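# Re-slot the folded letter between the red boards

## Task

Take the folded letter out of the rack slot where it currently stands and put it into the rack slot bounded by the two red boards. It counts as done only if the letter ends up upright in that slot, resting on the slot's floor, and is not crushed. The rack must not be moved, and the mug and the pen pot must still be upright.

## Robot and tools

Robot: two arms, left_arm and right_arm, each with a five-finger hand. right_arm has a right hand and left_arm a mirrored left hand. Base positions in the scene frame: left_arm (-0.052, +0.321, +0.003) m, right_arm (+0.019, -0.339, +0.002) m, both turned only slightly about z. A post stands on the floor behind the arms.

Frames: the scene frame has its origin at table-top height midway between the arms, +z up, +x out over the table, and left_arm on the +y side. Image left/right does not match arm names. Reported hand positions (metres) and quaternions (wxyz) are in each arm's own base frame and can be a few centimetres off. Offsets in commands are along the current Hand target's own axes.

Hand point: a spot 0.05 m in front of the palm and 0.15 m from the wrist flange along the fingers. Its +z runs along straight fingers, +y out of the palm, and +x across the palm away from the thumb on the right hand (toward the thumb on the left hand). Straight fingertips reach 0.06 to 0.07 m past the point and sit 0.06 m behind it along -y. A wrist bracket on the little-finger side can strike objects.

execute_actions(actions, cameras): actions is a list of actions; each action is a table of 1 to 15 rows, one row per 1/30 s step, and a short table repeats its last row up to step 15. Every row is one list of 28 numbers in [-1, 1] covering both arms, even if one arm is idle: left dx, dy, dz, rx, ry, rz, then left hand little, ring, middle, index, thumb_bend, thumb_turn, force_limit, speed; then the same 14 for the right arm. The six pose numbers are an offset (not a pose) from that arm's Hand target as it was when the action began; every row counts from that same start, and the next action starts from the new Hand target, so a repeated offset moves further. Scale: 1.0 = 0.6 m for dx, dy, dz and 180 degrees for rx, ry, rz, which form one rotation vector. All six zero asks nothing new of that arm. Camera images come back only for an empty actions list or when cameras names them.

Hand numbers are absolute targets: fingers and thumb_bend +1 straight/open, -1 curled/closed; thumb_turn +1 beside the palm, -1 opposite the fingers. force_limit maps -1..+1 to about 0..10 N at the fingertip (0..15 N for the two thumb motors). speed rises from near zero at -1 to full at +0.48 and stays full up to +1. For a soft grip close at speed -0.94 or below. No value means 'unchanged': to keep a hand as it is, resend the eight hand numbers of the last row actually executed; if none was sent yet, send hand_measured plus hand_force_limit and hand_speed. With the thumb turned in, the hand encloses things about 0.035 to 0.065 m thick; a light thin item like a letter can be pinched between thumb tip and index pad.

move(target, speed, blend, blocking, cameras): target is one 28-number row as above, or a list of up to 15 such rows. Every row's pose numbers are offsets from the Hand targets at the start of the move, not from the previous row. Hand numbers of the first row are sent at once, of later rows on arrival. speed is the path's top speed in m/s (0.002 to 4.3, default 0.25; turning up to twice that in rad/s), one value or one per target. blend (m) rounds corners in a list; 0 stops at each target. A move lasts at most 10 s and does not avoid obstacles. blocking=false returns after about 0.5 s while the move continues. The result adds a move: line such as done, off_target, moving, held or fault, plus limits (paced = pose clipped, held = steps withheld).

wait(seconds): 0 to 3600 s, sends nothing new; a running move continues. stop(): brakes the running move. zoom_image(camera, region): region [x0, y0, x1, y1] in pixels, at most 504 by 504, on the latest image of cam_head_left, cam_head_right, cam_high, cam_left_wrist or cam_right_wrist (each 672x504). show_instructions(): shows the reference pages. finished_scene(scene): ends the scene, cannot be undone.

Results: end_effector_position and quat; Hand target (last commanded pose after clipping, which the next offsets count from); joint positions, velocities and torques; motor temperatures; hand_measured (positions on the command scale), hand_stopped_by (moving, target, force, stalled, fault), hand_load_n (fingertip force, positive when pushed open; dropping near 0 means the grip was lost), hand_force_limit, hand_speed.

Behaviour: orientation commands are limited to 40 degrees from the measured orientation each step. Hands often rest 1 to 3 cm (sometimes 5 cm) short, usually low, without any contact; a new execute_actions call, even with zero offsets, requests the target again, otherwise send the remaining gap as an offset. A blocked arm keeps pushing until commanded back past its hand point. Near the base axis a small move can swing the whole arm.

Avoid: dropping or releasing the letter while it moves, fast contact, pressing hard into the rack or table, squeezing the letter flat, bumping the mug or pen pot, pushing anything off the work area, letting the arms or hands touch each other, and holding loads or stretched poses long enough to overheat motors (at 100 °C the arm goes limp for 30 to 60 s). Loose objects may occasionally be nudged by outside disturbances.

Each tool is called after "Request:" as name(argument=value, ...) on one line, values as JSON.

Reference images:

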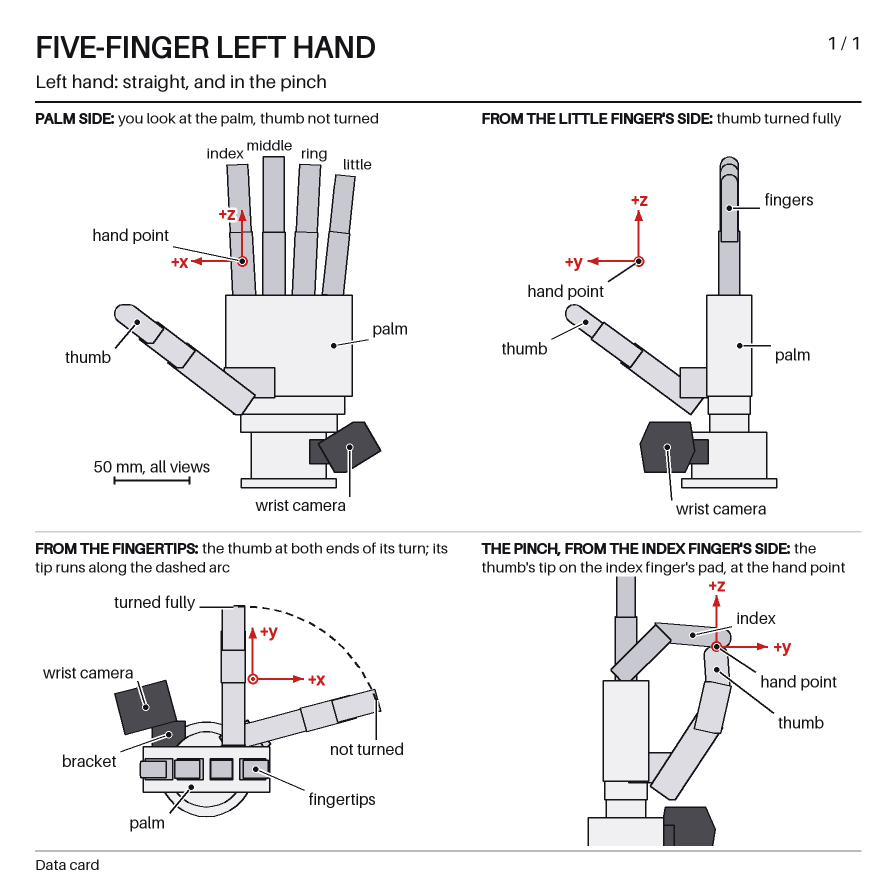

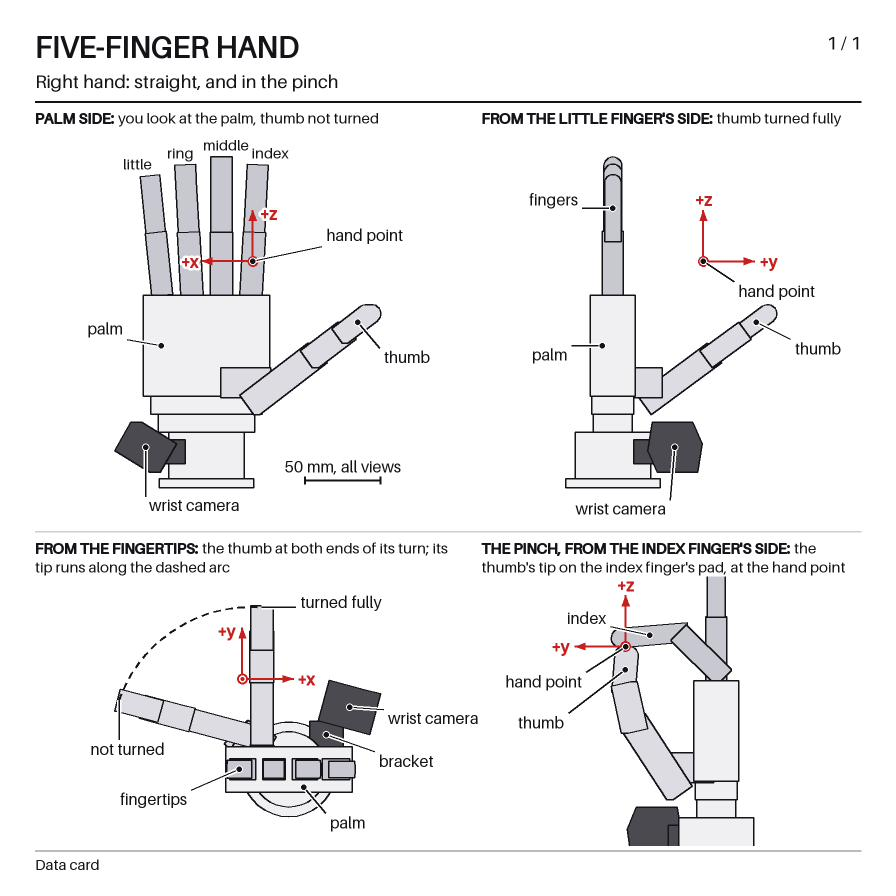

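## Session

Request:
execute_actions(actions=[])

Scene clock: 0.00 s.
left_arm: end_effector_position=(+0.1425, +0.0080, +0.1150) hand_measured=(+1.000, +1.000, +1.000, +1.000, +1.000, +1.000) hand_load_n=(+0.0, +0.0, +0.0, +0.0, +0.0, +0.0) hand_stopped_by=(target, target, target, target, target, target) hand_force_limit=0.00 hand_speed=-0.80 end_effector_quat_wxyz=(+0.196, -0.205, +0.917, +0.280) | right_arm: end_effector_position=(+0.0576, +0.3265, +0.1036) hand_measured=(+1.000, +1.000, +1.000, +1.000, +1.000, +1.000) hand_load_n=(+0.0, +0.0, +0.5, +0.0, +0.0, +0.0) hand_stopped_by=(target, target, target, target, target, target) hand_force_limit=0.00 hand_speed=-0.80 end_effector_quat_wxyz=(-0.185, +0.914, -0.238, +0.271)
Joint positions: left_arm=[-0.765 1.036 0.581 -1.413 -0.64 0.267] | right_arm=[1.613 1.196 0.823 -0.967 0.634 0.476]
Joint velocities: within noise
Joint torques (N m): no reading
Motor temperatures (°C): left_arm=[24 25 24 25 27 22] | right_arm=[31 27 21 24 25 24]
Heat: left arm: hottest wrist yaw 27 °C; right arm: hottest waist 31 °C.
Hand target: left_arm +0.1461, +0.0044, +0.1178; +0.198, -0.207, +0.918, +0.275 | right_arm +0.0572, +0.3358, +0.1127; -0.197, +0.912, -0.242, +0.268

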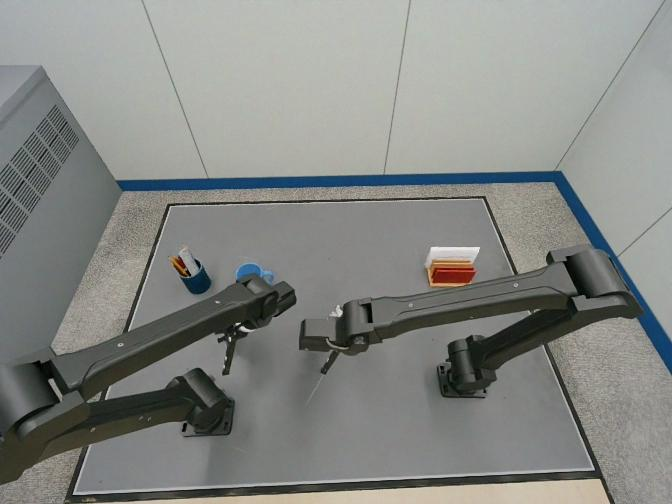

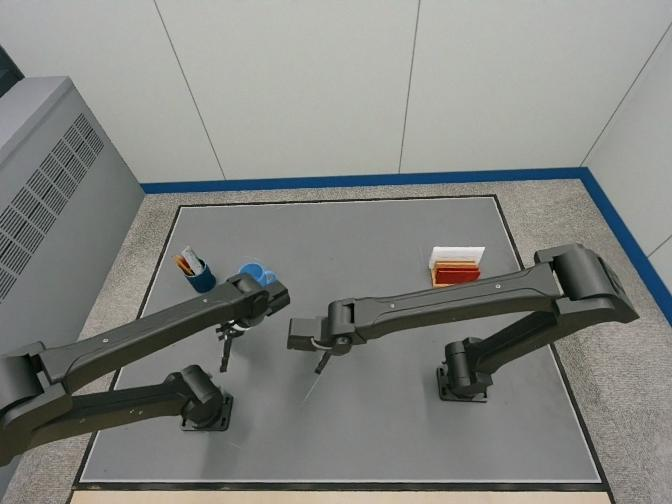

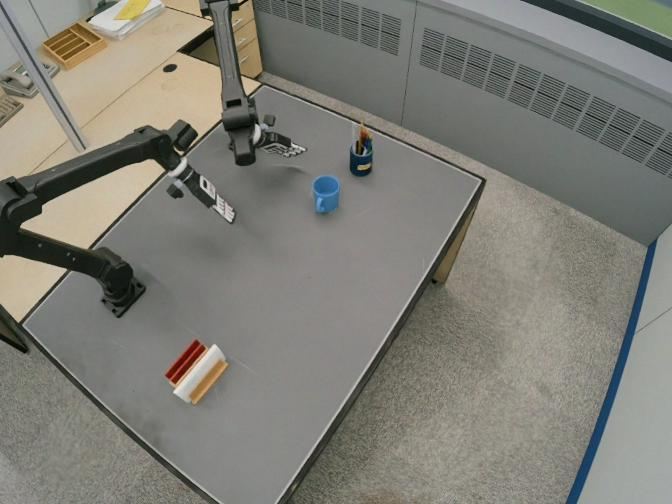

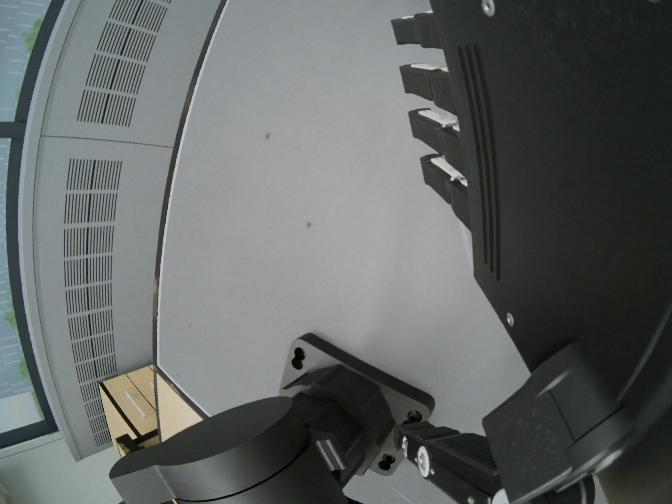

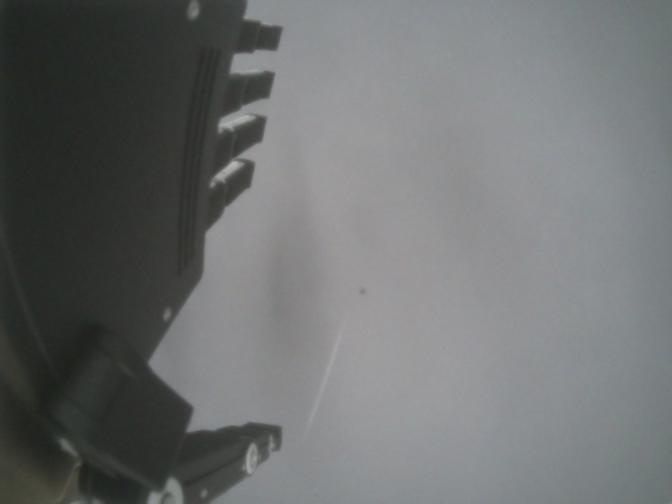

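Request:
zoom_image(camera="cam_head_left", region=[390, 220, 520, 310])

Request:
zoom_image(camera="cam_high", region=[130, 310, 270, 430])

Request:
zoom_image(camera="cam_head_right", region=[390, 220, 520, 310])

Scaled by 3.877 from the camera's image (finer frame: 960x720).

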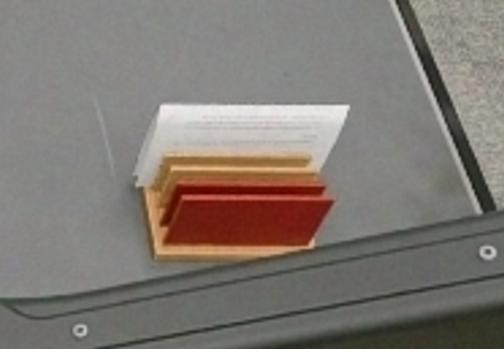

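Scaled by 3.600 from the camera's image (finer frame: 960x720).

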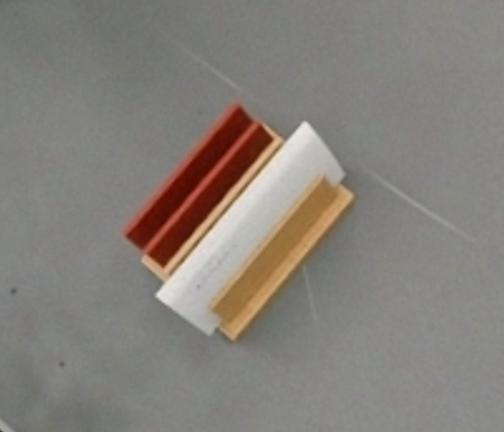

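Scaled by 3.877 from the camera's image (finer frame: 960x720).

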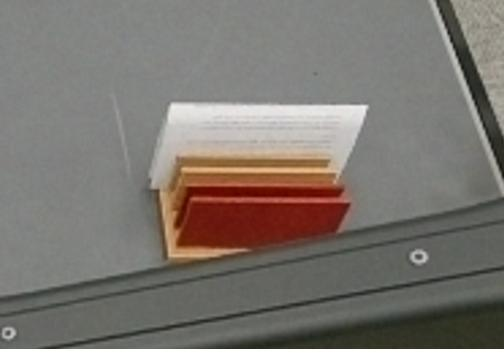

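Request:
move(target=[0,0,0,0,0,0,1,1,1,1,1,1,0,-0.8,0.506,-0.010,-0.182,-0.223,-0.034,0.321,1,1,1,1,1,1,0,-0.8], speed=0.2, cameras=["all"])

Scene clock: 69.63 s.
left_arm: end_effector_position=(+0.1425, +0.0080, +0.1150) hand_measured=(+1.000, +1.000, +1.000, +1.000, +1.000, +1.000) hand_load_n=(+0.0, +0.0, +0.0, +0.0, +0.0, +0.0) hand_stopped_by=(target, target, target, target, target, target) hand_force_limit=0.00 hand_speed=-0.80 end_effector_quat_wxyz=(+0.196, -0.205, +0.917, +0.280) | right_arm: end_effector_position=(+0.2151, +0.1482, +0.2979) hand_measured=(+1.000, +1.000, +1.000, +1.000, +1.000, +1.000) hand_load_n=(+0.0, +0.0, +0.0, +0.0, +0.0, +0.0) hand_stopped_by=(target, target, target, target, target, target) hand_force_limit=0.00 hand_speed=-0.80 end_effector_quat_wxyz=(-0.047, +0.706, -0.706, +0.008)
Joint positions: left_arm=[-0.765 1.036 0.581 -1.413 -0.64 0.267] | right_arm=[0.391 1.069 1.26 -1.669 -0.022 0.391]
Joint torques (N m): left_arm=[-0.85 -2.37 9.02 -0.14 -0.42 0.07] | right_arm=[-0.09 -6.53 10.03 0.36 -0.12 -0.09]
Motor temperatures (°C): left_arm=[24 25 29 24 27 22] | right_arm=[31 28 26 23 25 24]
Heat: left arm: hottest elbow 29 °C; right arm: hottest waist 31 °C.
Hand target: left_arm +0.1461, +0.0044, +0.1178; +0.198, -0.207, +0.918, +0.275 | right_arm +0.2201, +0.1498, +0.3202; +0.000, +0.708, -0.706, +0.001
Off the commanded pose: left_arm 0.006 m, 1 deg | right_arm 0.023 m, 5 deg.
joint sent to its limit (right arm) — joint 4 (wrist pitch), lower limit. The joint targets are off in orientation, not in position.
move: off_target (right_arm)

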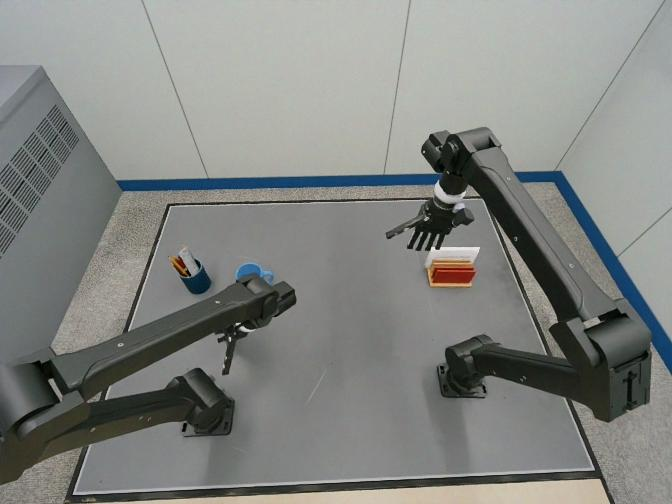

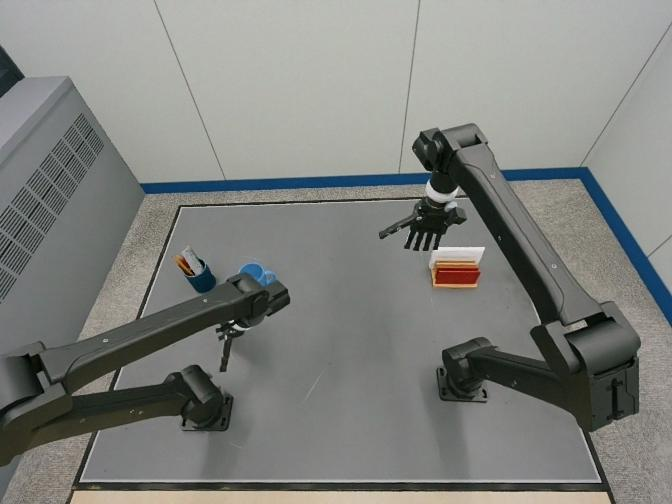

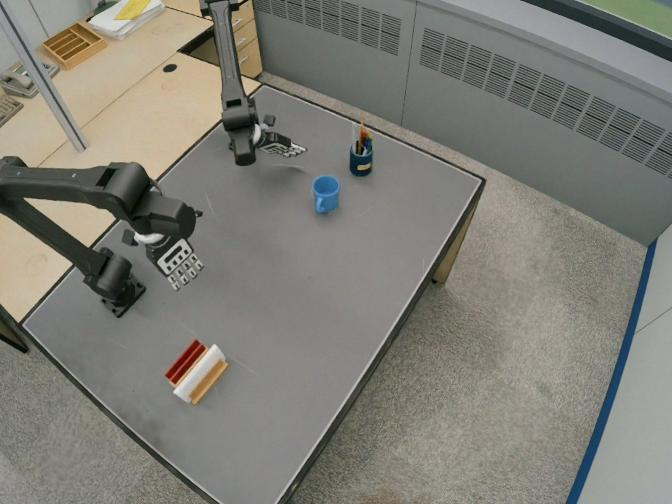

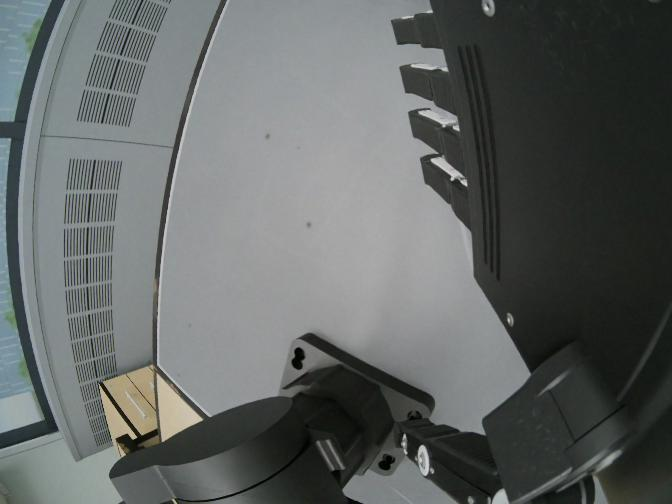

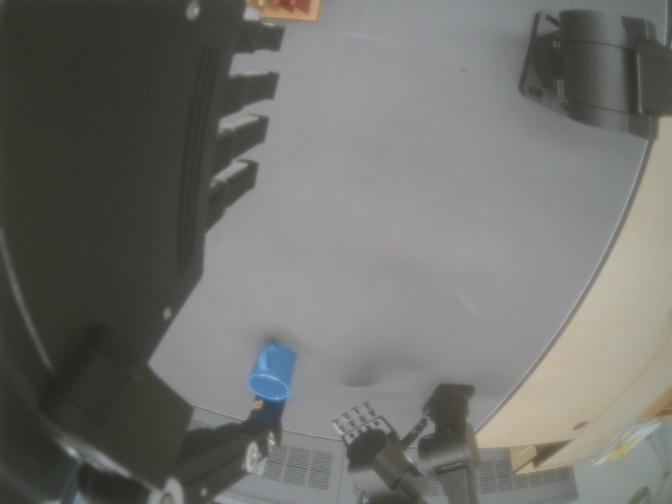

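Request:
move(target=[0,0,0,0,0,0,1,1,1,1,1,1,0,-0.8,0.2,0.0,-0.06,0.139,0,0,1,1,1,1,1,1,0,-0.8], speed=0.2, cameras=["all"])

Scene clock: 92.57 s.
left_arm: end_effector_position=(+0.1425, +0.0080, +0.1150) hand_measured=(+1.000, +1.000, +1.000, +1.000, +1.000, +1.000) hand_load_n=(+0.0, +0.0, +0.0, +0.0, +0.0, +0.0) hand_stopped_by=(target, target, target, target, target, target) hand_force_limit=0.00 hand_speed=-0.80 end_effector_quat_wxyz=(+0.196, -0.205, +0.917, +0.280) | right_arm: end_effector_position=(+0.2125, +0.0312, +0.3438) hand_measured=(+1.000, +1.000, +1.000, +1.000, +1.000, +1.000) hand_load_n=(+0.0, +0.0, +0.0, +0.0, +0.0, +0.0) hand_stopped_by=(target, target, target, target, target, target) hand_force_limit=0.00 hand_speed=-0.80 end_effector_quat_wxyz=(-0.138, +0.693, -0.694, +0.139)
Joint positions: left_arm=[-0.765 1.036 0.581 -1.413 -0.64 0.267] | right_arm=[0.005 0.833 1.26 -1.604 0.003 0.005]
Joint torques (N m): left_arm=[-1.2 -2.26 9.03 -0.23 -0.42 0.03] | right_arm=[-0.44 -2.14 8.51 1.84 -0.09 -0.09]
Heat: left arm: hottest elbow 30 °C; right arm: hottest waist 31 °C.
Hand target: left_arm +0.1461, +0.0044, +0.1178; +0.198, -0.207, +0.918, +0.275 | right_arm +0.2203, +0.0298, +0.3563; -0.153, +0.691, -0.690, +0.153
Off the commanded pose: left_arm 0.006 m, 1 deg | right_arm 0.015 m, 3 deg.
move: off_target (right_arm)

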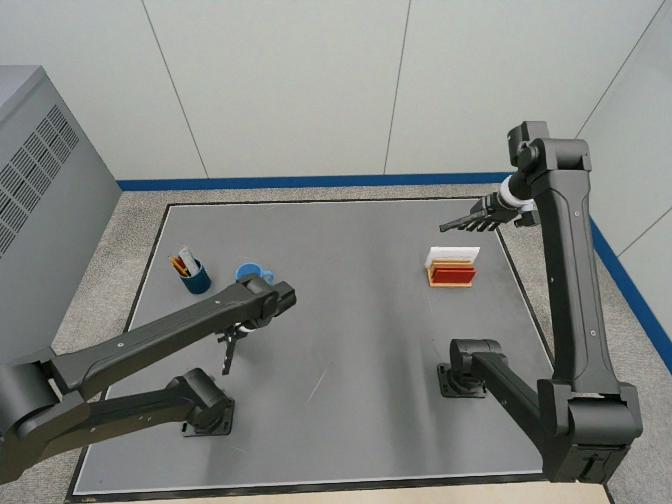

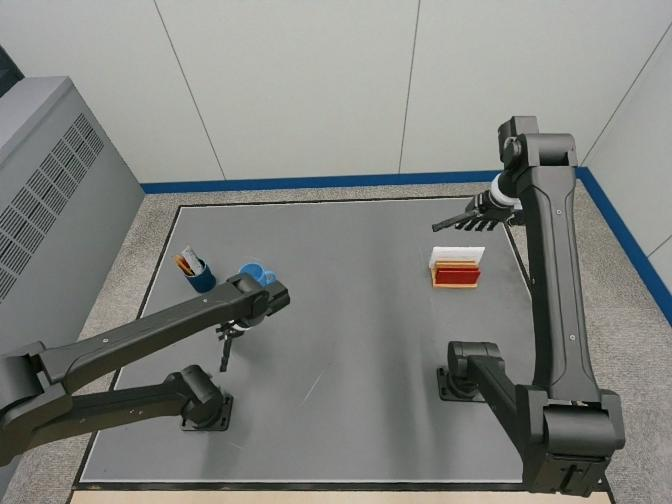

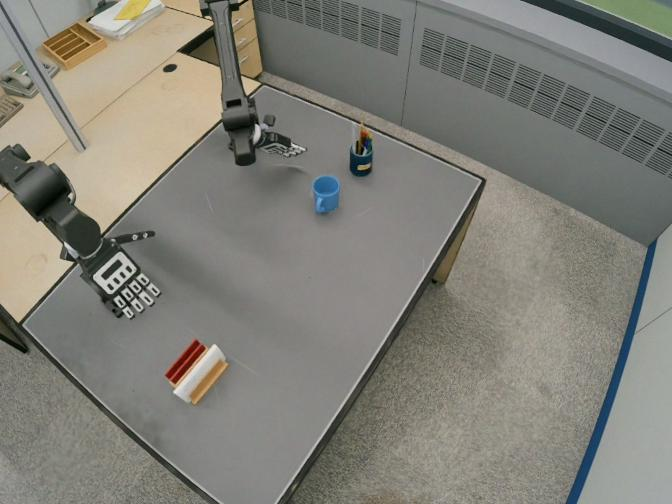

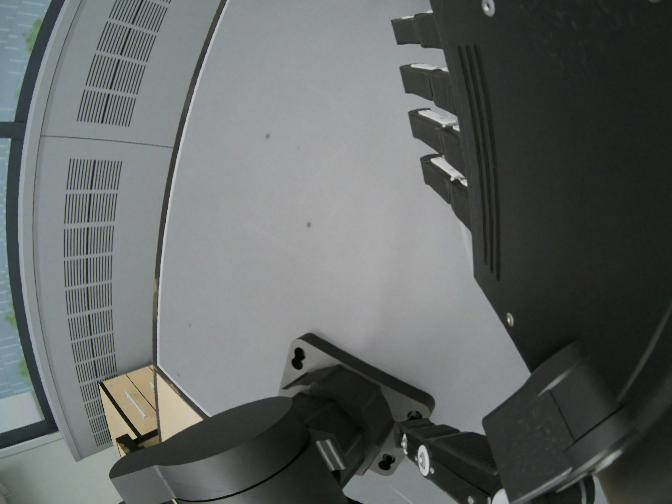

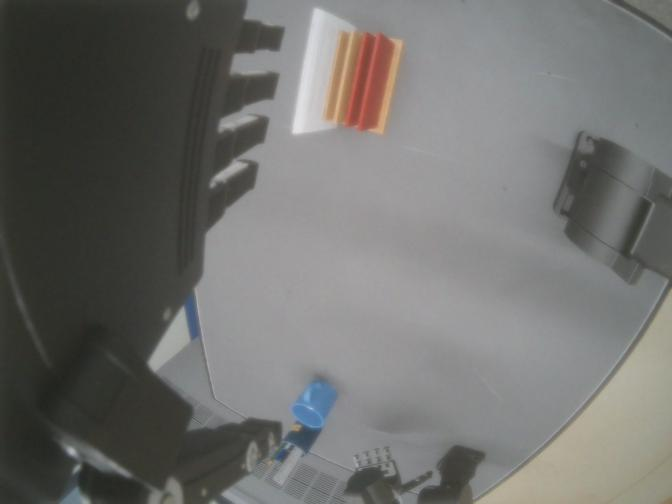

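Request:
zoom_image(camera="cam_right_wrist", region=[270, 0, 430, 150])

Request:
zoom_image(camera="cam_head_right", region=[400, 220, 520, 310])

Scaled by 3.150 from the camera's image (finer frame: 960x720).

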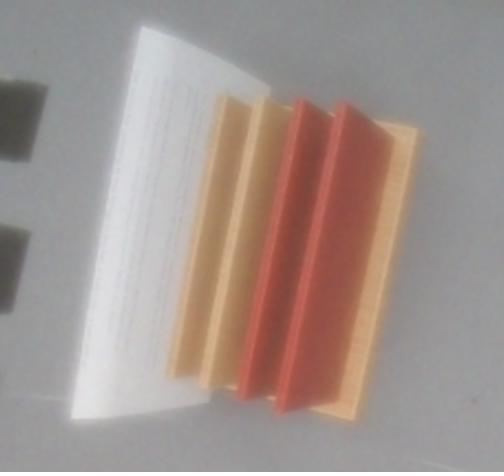

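Scaled by 4.200 from the camera's image (finer frame: 960x720).

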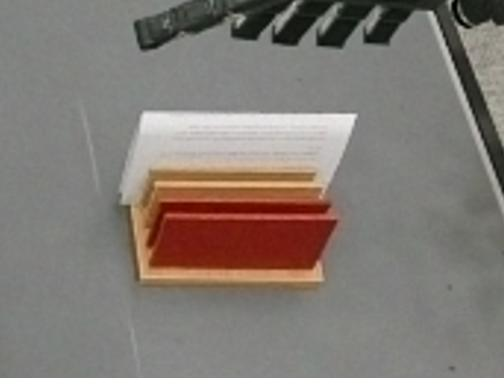

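Request:
zoom_image(camera="cam_head_left", region=[400, 220, 500, 300])

Request:
zoom_image(camera="cam_high", region=[150, 325, 250, 415])

Request:
zoom_image(camera="cam_head_left", region=[420, 320, 520, 420])

Scaled by 5.040 from the camera's image (finer frame: 960x720).

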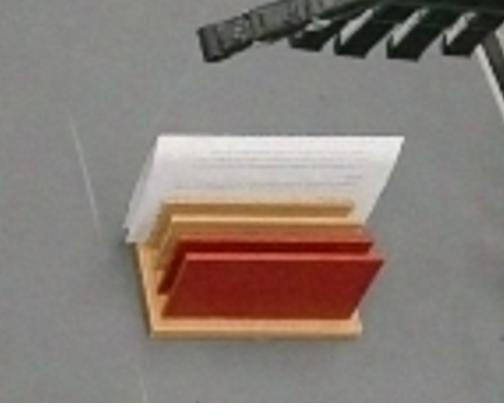

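Scaled by 5.040 from the camera's image (finer frame: 960x720).

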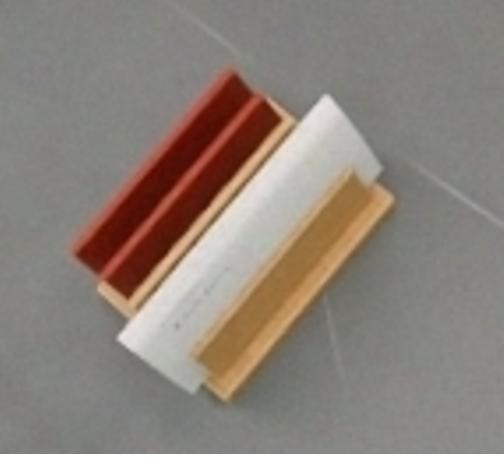

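Scaled by 5.040 from the camera's image (finer frame: 960x720).

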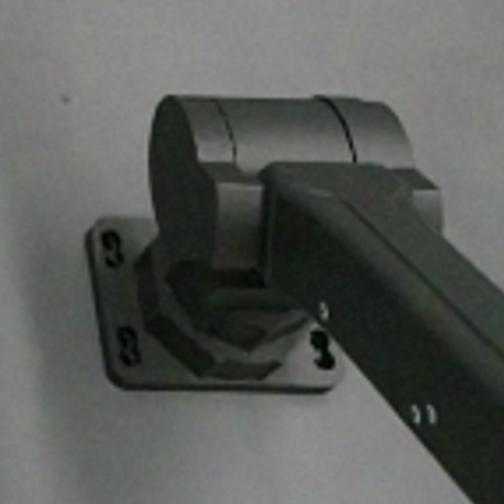

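Request:
move(target=[0,0,0,0,0,0,1,1,1,1,1,1,0,-0.8,0.05,-0.008,0.18,0.1945,-0.0122,-0.0134,1,1,1,1,1,1,0,-0.8], speed=0.15, cameras=["all"])

Scene clock: 185.23 s.
left_arm: end_effector_position=(+0.1425, +0.0080, +0.1150) hand_measured=(+1.000, +1.000, +1.000, +1.000, +1.000, +1.000) hand_load_n=(+0.0, +0.0, +0.0, +0.0, +0.0, +0.0) hand_stopped_by=(target, target, target, target, target, target) hand_force_limit=0.00 hand_speed=-0.80 end_effector_quat_wxyz=(+0.196, -0.205, +0.917, +0.280) | right_arm: end_effector_position=(+0.2681, +0.0024, +0.2583) hand_measured=(+1.000, +1.000, +1.000, +1.000, +1.000, +1.000) hand_load_n=(+0.0, +0.0, +0.0, +0.0, +0.0, +0.0) hand_stopped_by=(target, target, target, target, target, target) hand_force_limit=0.00 hand_speed=-0.80 end_effector_quat_wxyz=(-0.361, +0.631, -0.600, +0.334)
Joint positions: left_arm=[-0.765 1.036 0.581 -1.413 -0.64 0.267] | right_arm=[-0.27 0.44 0.695 -0.824 -0.286 -0.165]
Joint torques (N m): left_arm=[-0.85 -2.26 8.98 -0.13 -0.42 0.03] | right_arm=[-0.56 -0.26 7.08 2.71 -0.25 -0.09]
Motor temperatures (°C): left_arm=[24 25 31 24 27 22] | right_arm=[31 27 31 24 25 24]
Heat: left arm: hottest elbow 31 °C; right arm: hottest waist 31 °C.
Hand target: left_arm +0.1461, +0.0044, +0.1178; +0.198, -0.207, +0.918, +0.275 | right_arm +0.2704, -0.0002, +0.2605; -0.364, +0.630, -0.594, +0.344
Off the commanded pose: left_arm 0.006 m, 1 deg | right_arm 0.004 m, 1 deg.
move: done

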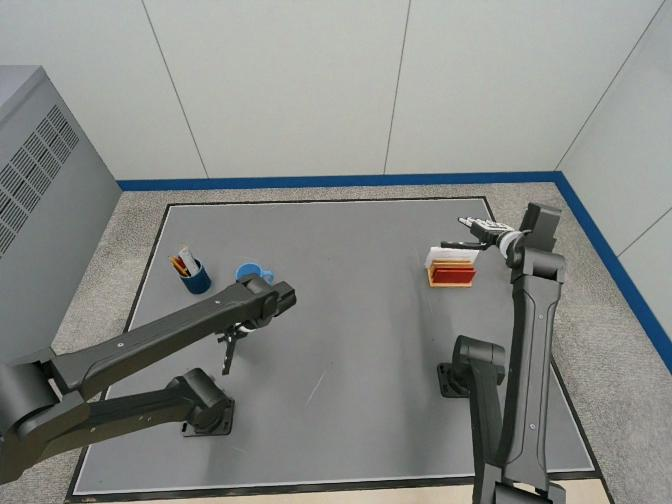

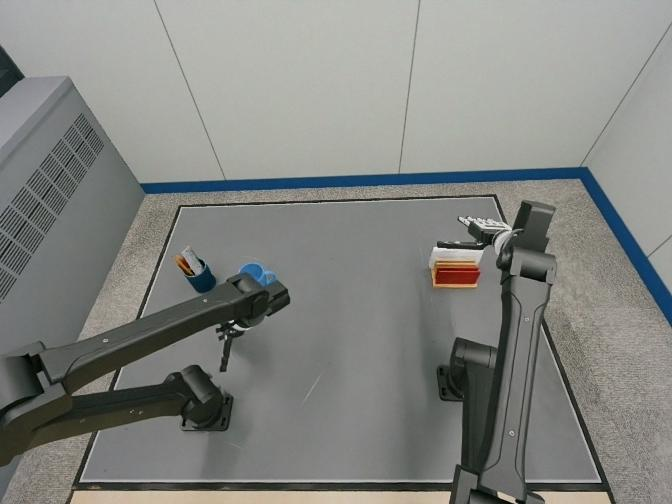

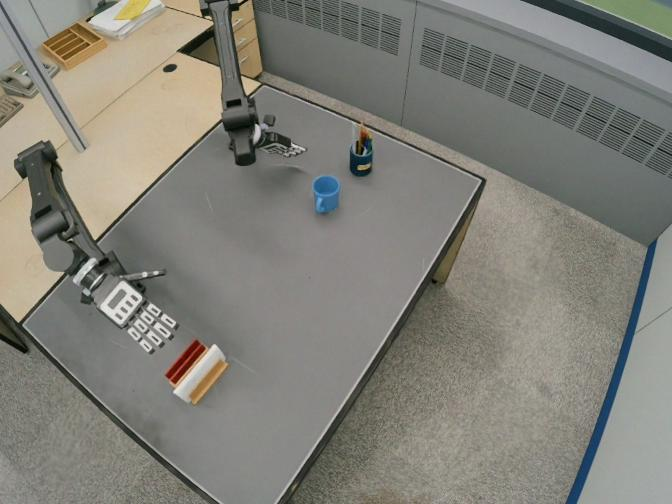

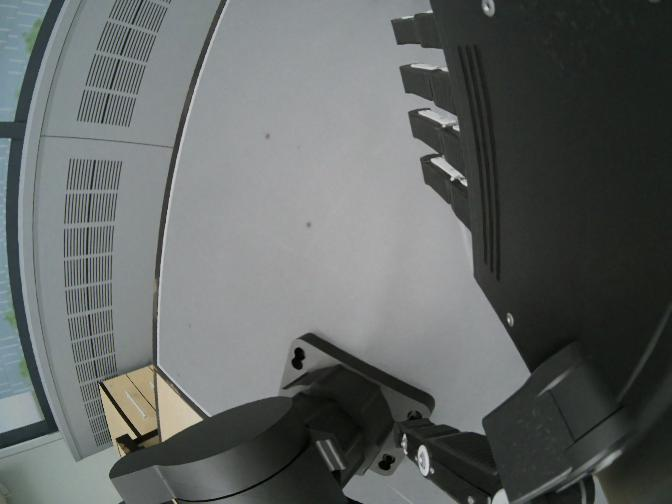

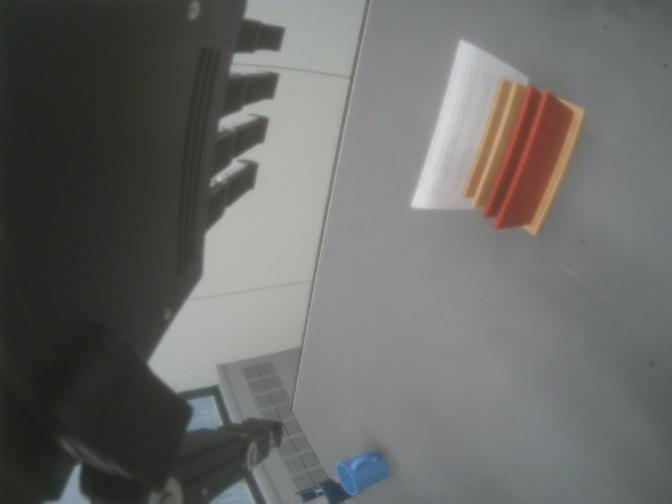

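Request:
zoom_image(camera="cam_right_wrist", region=[400, 30, 600, 240])

Request:
zoom_image(camera="cam_high", region=[100, 280, 240, 410])

Request:
zoom_image(camera="cam_head_left", region=[410, 200, 540, 300])

Scaled by 2.400 from the camera's image (finer frame: 960x720).

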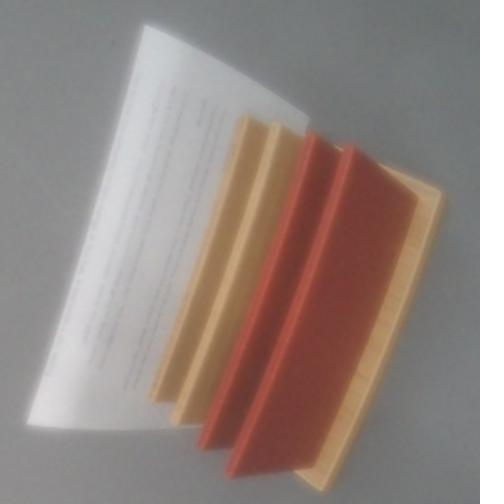

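Scaled by 3.600 from the camera's image (finer frame: 960x720).

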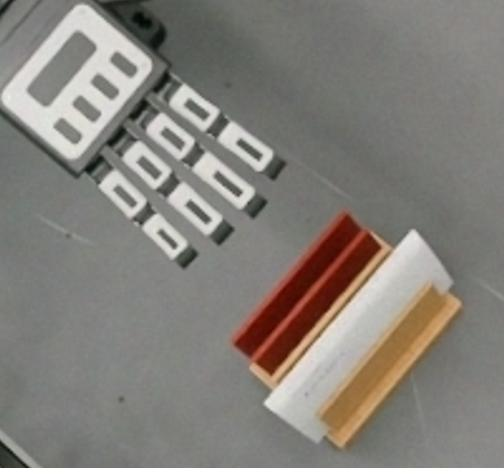

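Scaled by 3.877 from the camera's image (finer frame: 960x720).

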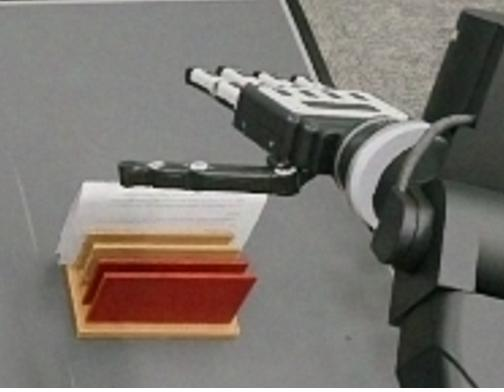

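Request:
move(target=[0,0,0,0,0,0,1,1,1,1,1,1,0,-0.8,0.0085,0.0105,0.18,0.055,0.0088,0.0043,1,1,0.1,0.1,0,-1,0,-0.3], speed=0.15, cameras=["all"])

Scene clock: 269.50 s.
left_arm: end_effector_position=(+0.1425, +0.0080, +0.1150) hand_measured=(+1.000, +1.000, +1.000, +1.000, +1.000, +1.000) hand_load_n=(+0.0, +0.0, +0.0, +0.0, +0.0, +0.0) hand_stopped_by=(target, target, target, target, target, target) hand_force_limit=0.00 hand_speed=-0.80 end_effector_quat_wxyz=(+0.196, -0.205, +0.917, +0.280) | right_arm: end_effector_position=(+0.3586, -0.0029, +0.1988) hand_measured=(+1.000, +1.000, +0.100, +0.100, +0.000, -1.000) hand_load_n=(+0.0, +0.0, +0.0, +0.0, +0.0, +0.0) hand_stopped_by=(target, target, target, target, target, target) hand_force_limit=0.00 hand_speed=-0.30 end_effector_quat_wxyz=(-0.405, +0.590, -0.575, +0.397)
Joint positions: left_arm=[-0.765 1.036 0.581 -1.413 -0.64 0.267] | right_arm=[-0.182 0.631 0.481 -0.223 -0.19 -0.077]
Joint torques (N m): left_arm=[-0.56 -2.14 9.07 -0.12 -0.4 0.02] | right_arm=[0.67 -1.85 7.36 2.88 0.13 0.05]
Heat: left arm: hottest elbow 31 °C; right arm: hottest waist 30 °C.
Hand target: left_arm +0.1461, +0.0044, +0.1178; +0.198, -0.207, +0.918, +0.275 | right_arm +0.3610, -0.0002, +0.2012; -0.411, +0.587, -0.572, +0.400
Off the commanded pose: left_arm 0.006 m, 1 deg | right_arm 0.004 m, 1 deg.
move: done

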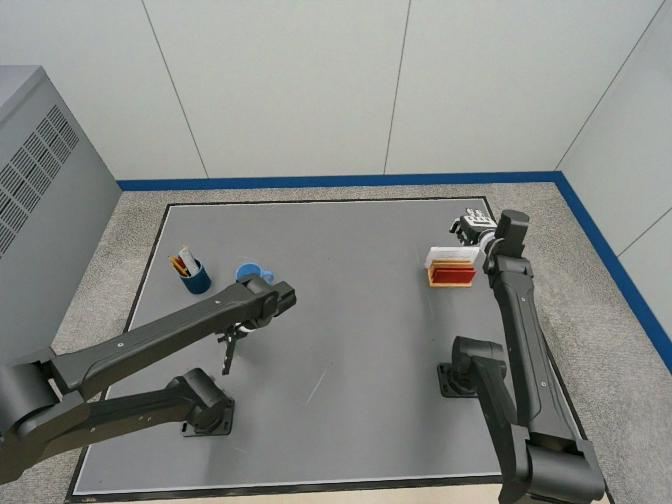

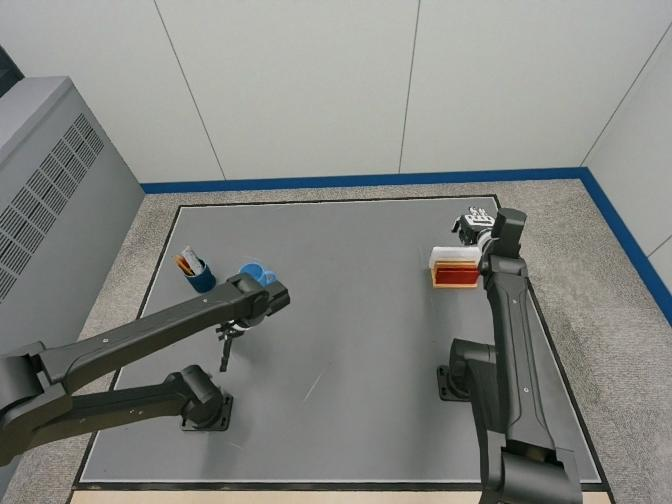

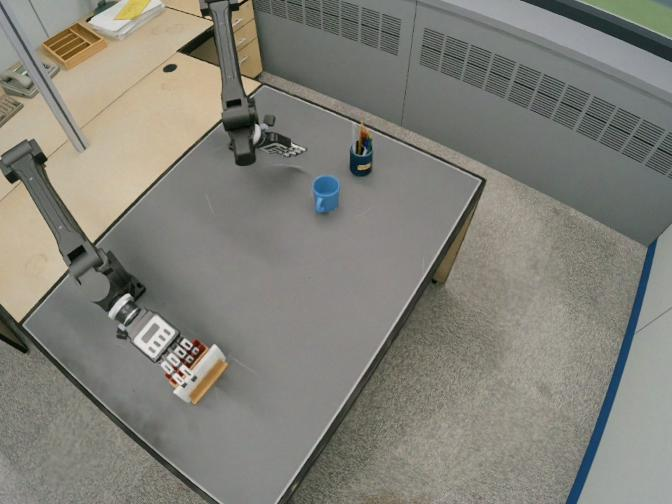

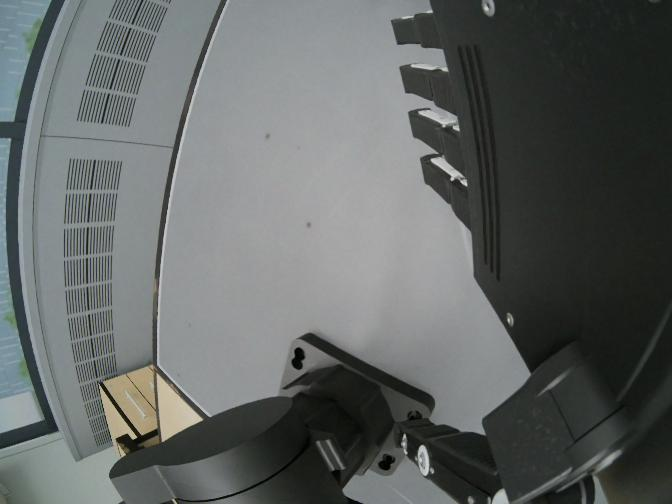

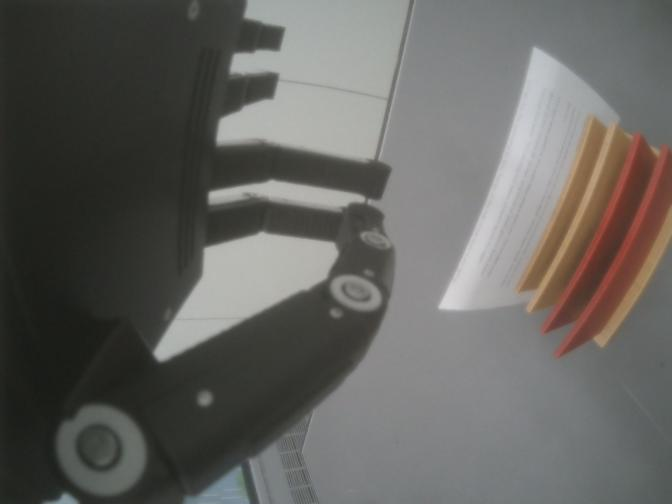

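Request:
zoom_image(camera="cam_head_left", region=[410, 200, 540, 300])

Request:
zoom_image(camera="cam_high", region=[110, 300, 240, 410])

Request:
zoom_image(camera="cam_right_wrist", region=[300, 30, 672, 370])

Scaled by 3.877 from the camera's image (finer frame: 960x720).

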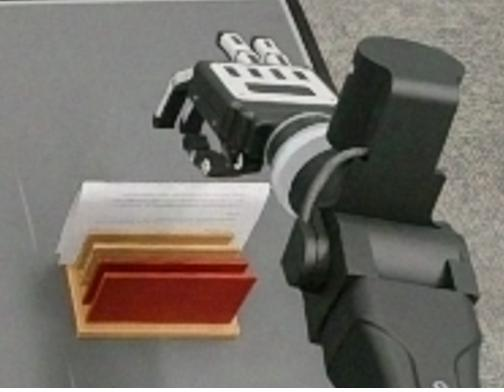

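Scaled by 3.877 from the camera's image (finer frame: 960x720).

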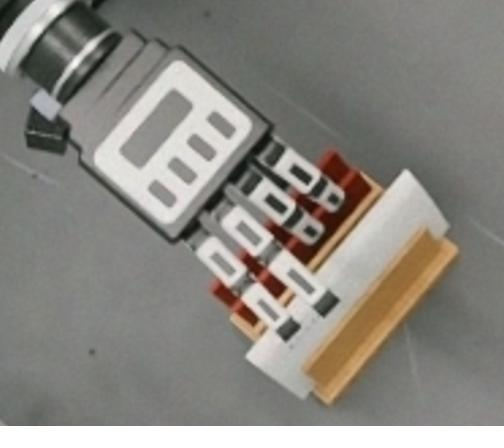

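Scaled by 1.355 from the camera's image (finer frame: 960x720).

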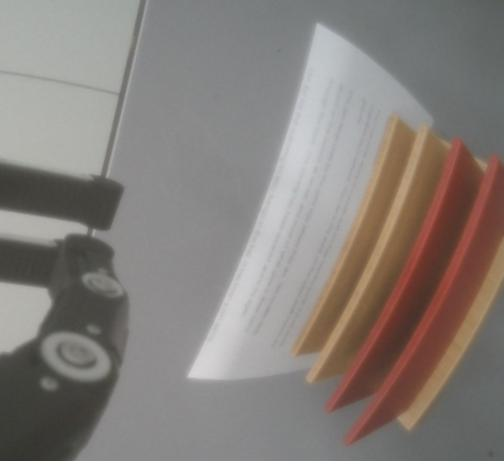

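Request:
zoom_image(camera="cam_high", region=[0, 290, 60, 350])

Request:
zoom_image(camera="cam_high", region=[240, 60, 300, 120])

Request:
zoom_image(camera="cam_high", region=[450, 150, 510, 210])

Request:
zoom_image(camera="cam_high", region=[170, 444, 230, 504])

Request:
zoom_image(camera="cam_high", region=[260, 444, 320, 504])

Request:
zoom_image(camera="cam_high", region=[90, 260, 160, 330])

Scaled by 8.400 from the camera's image (finer frame: 960x720).

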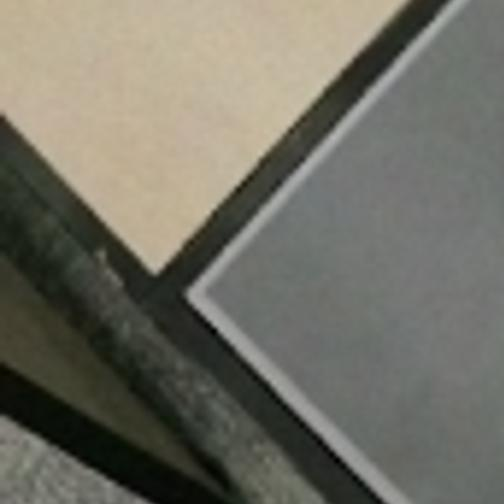

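Scaled by 8.400 from the camera's image (finer frame: 960x720).

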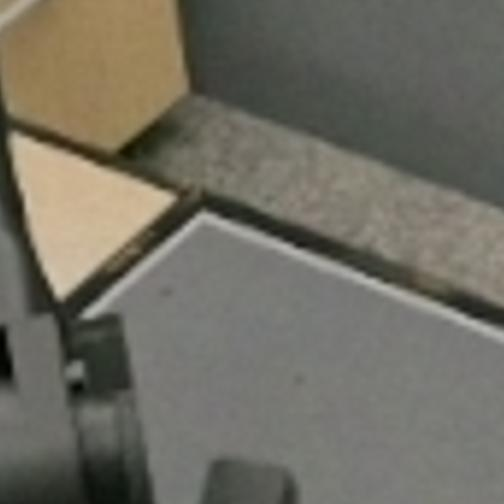

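Scaled by 8.400 from the camera's image (finer frame: 960x720).

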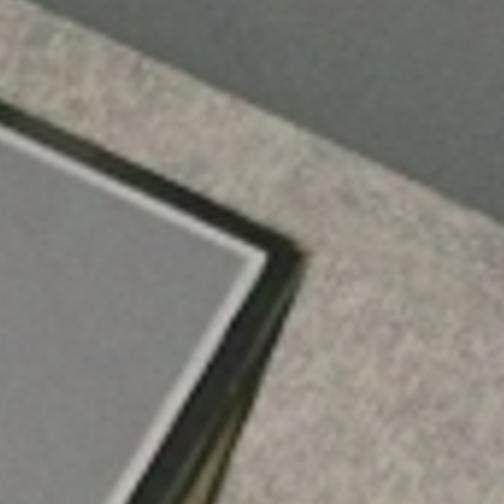

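Scaled by 8.400 from the camera's image (finer frame: 960x720).

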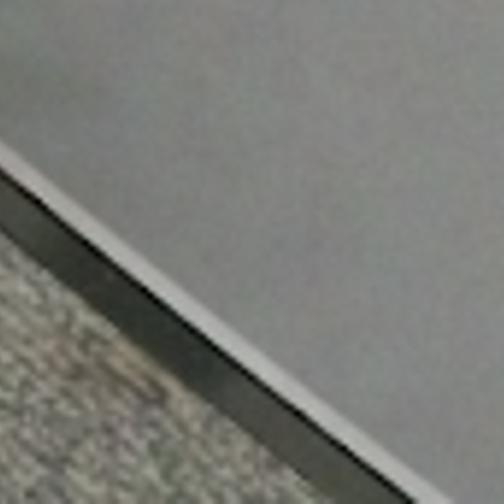

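Scaled by 8.400 from the camera's image (finer frame: 960x720).

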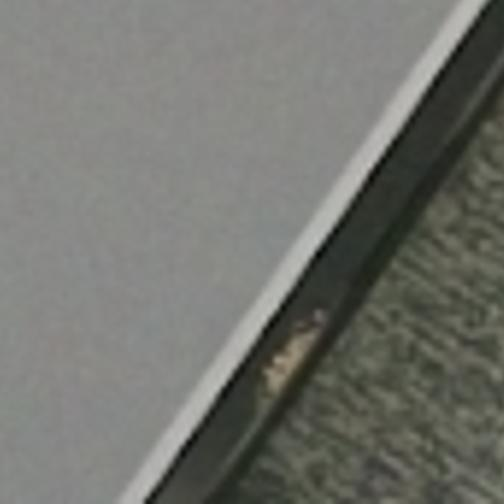

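Scaled by 7.200 from the camera's image (finer frame: 960x720).

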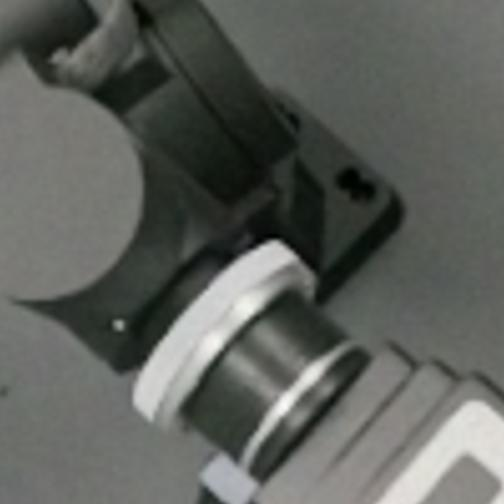

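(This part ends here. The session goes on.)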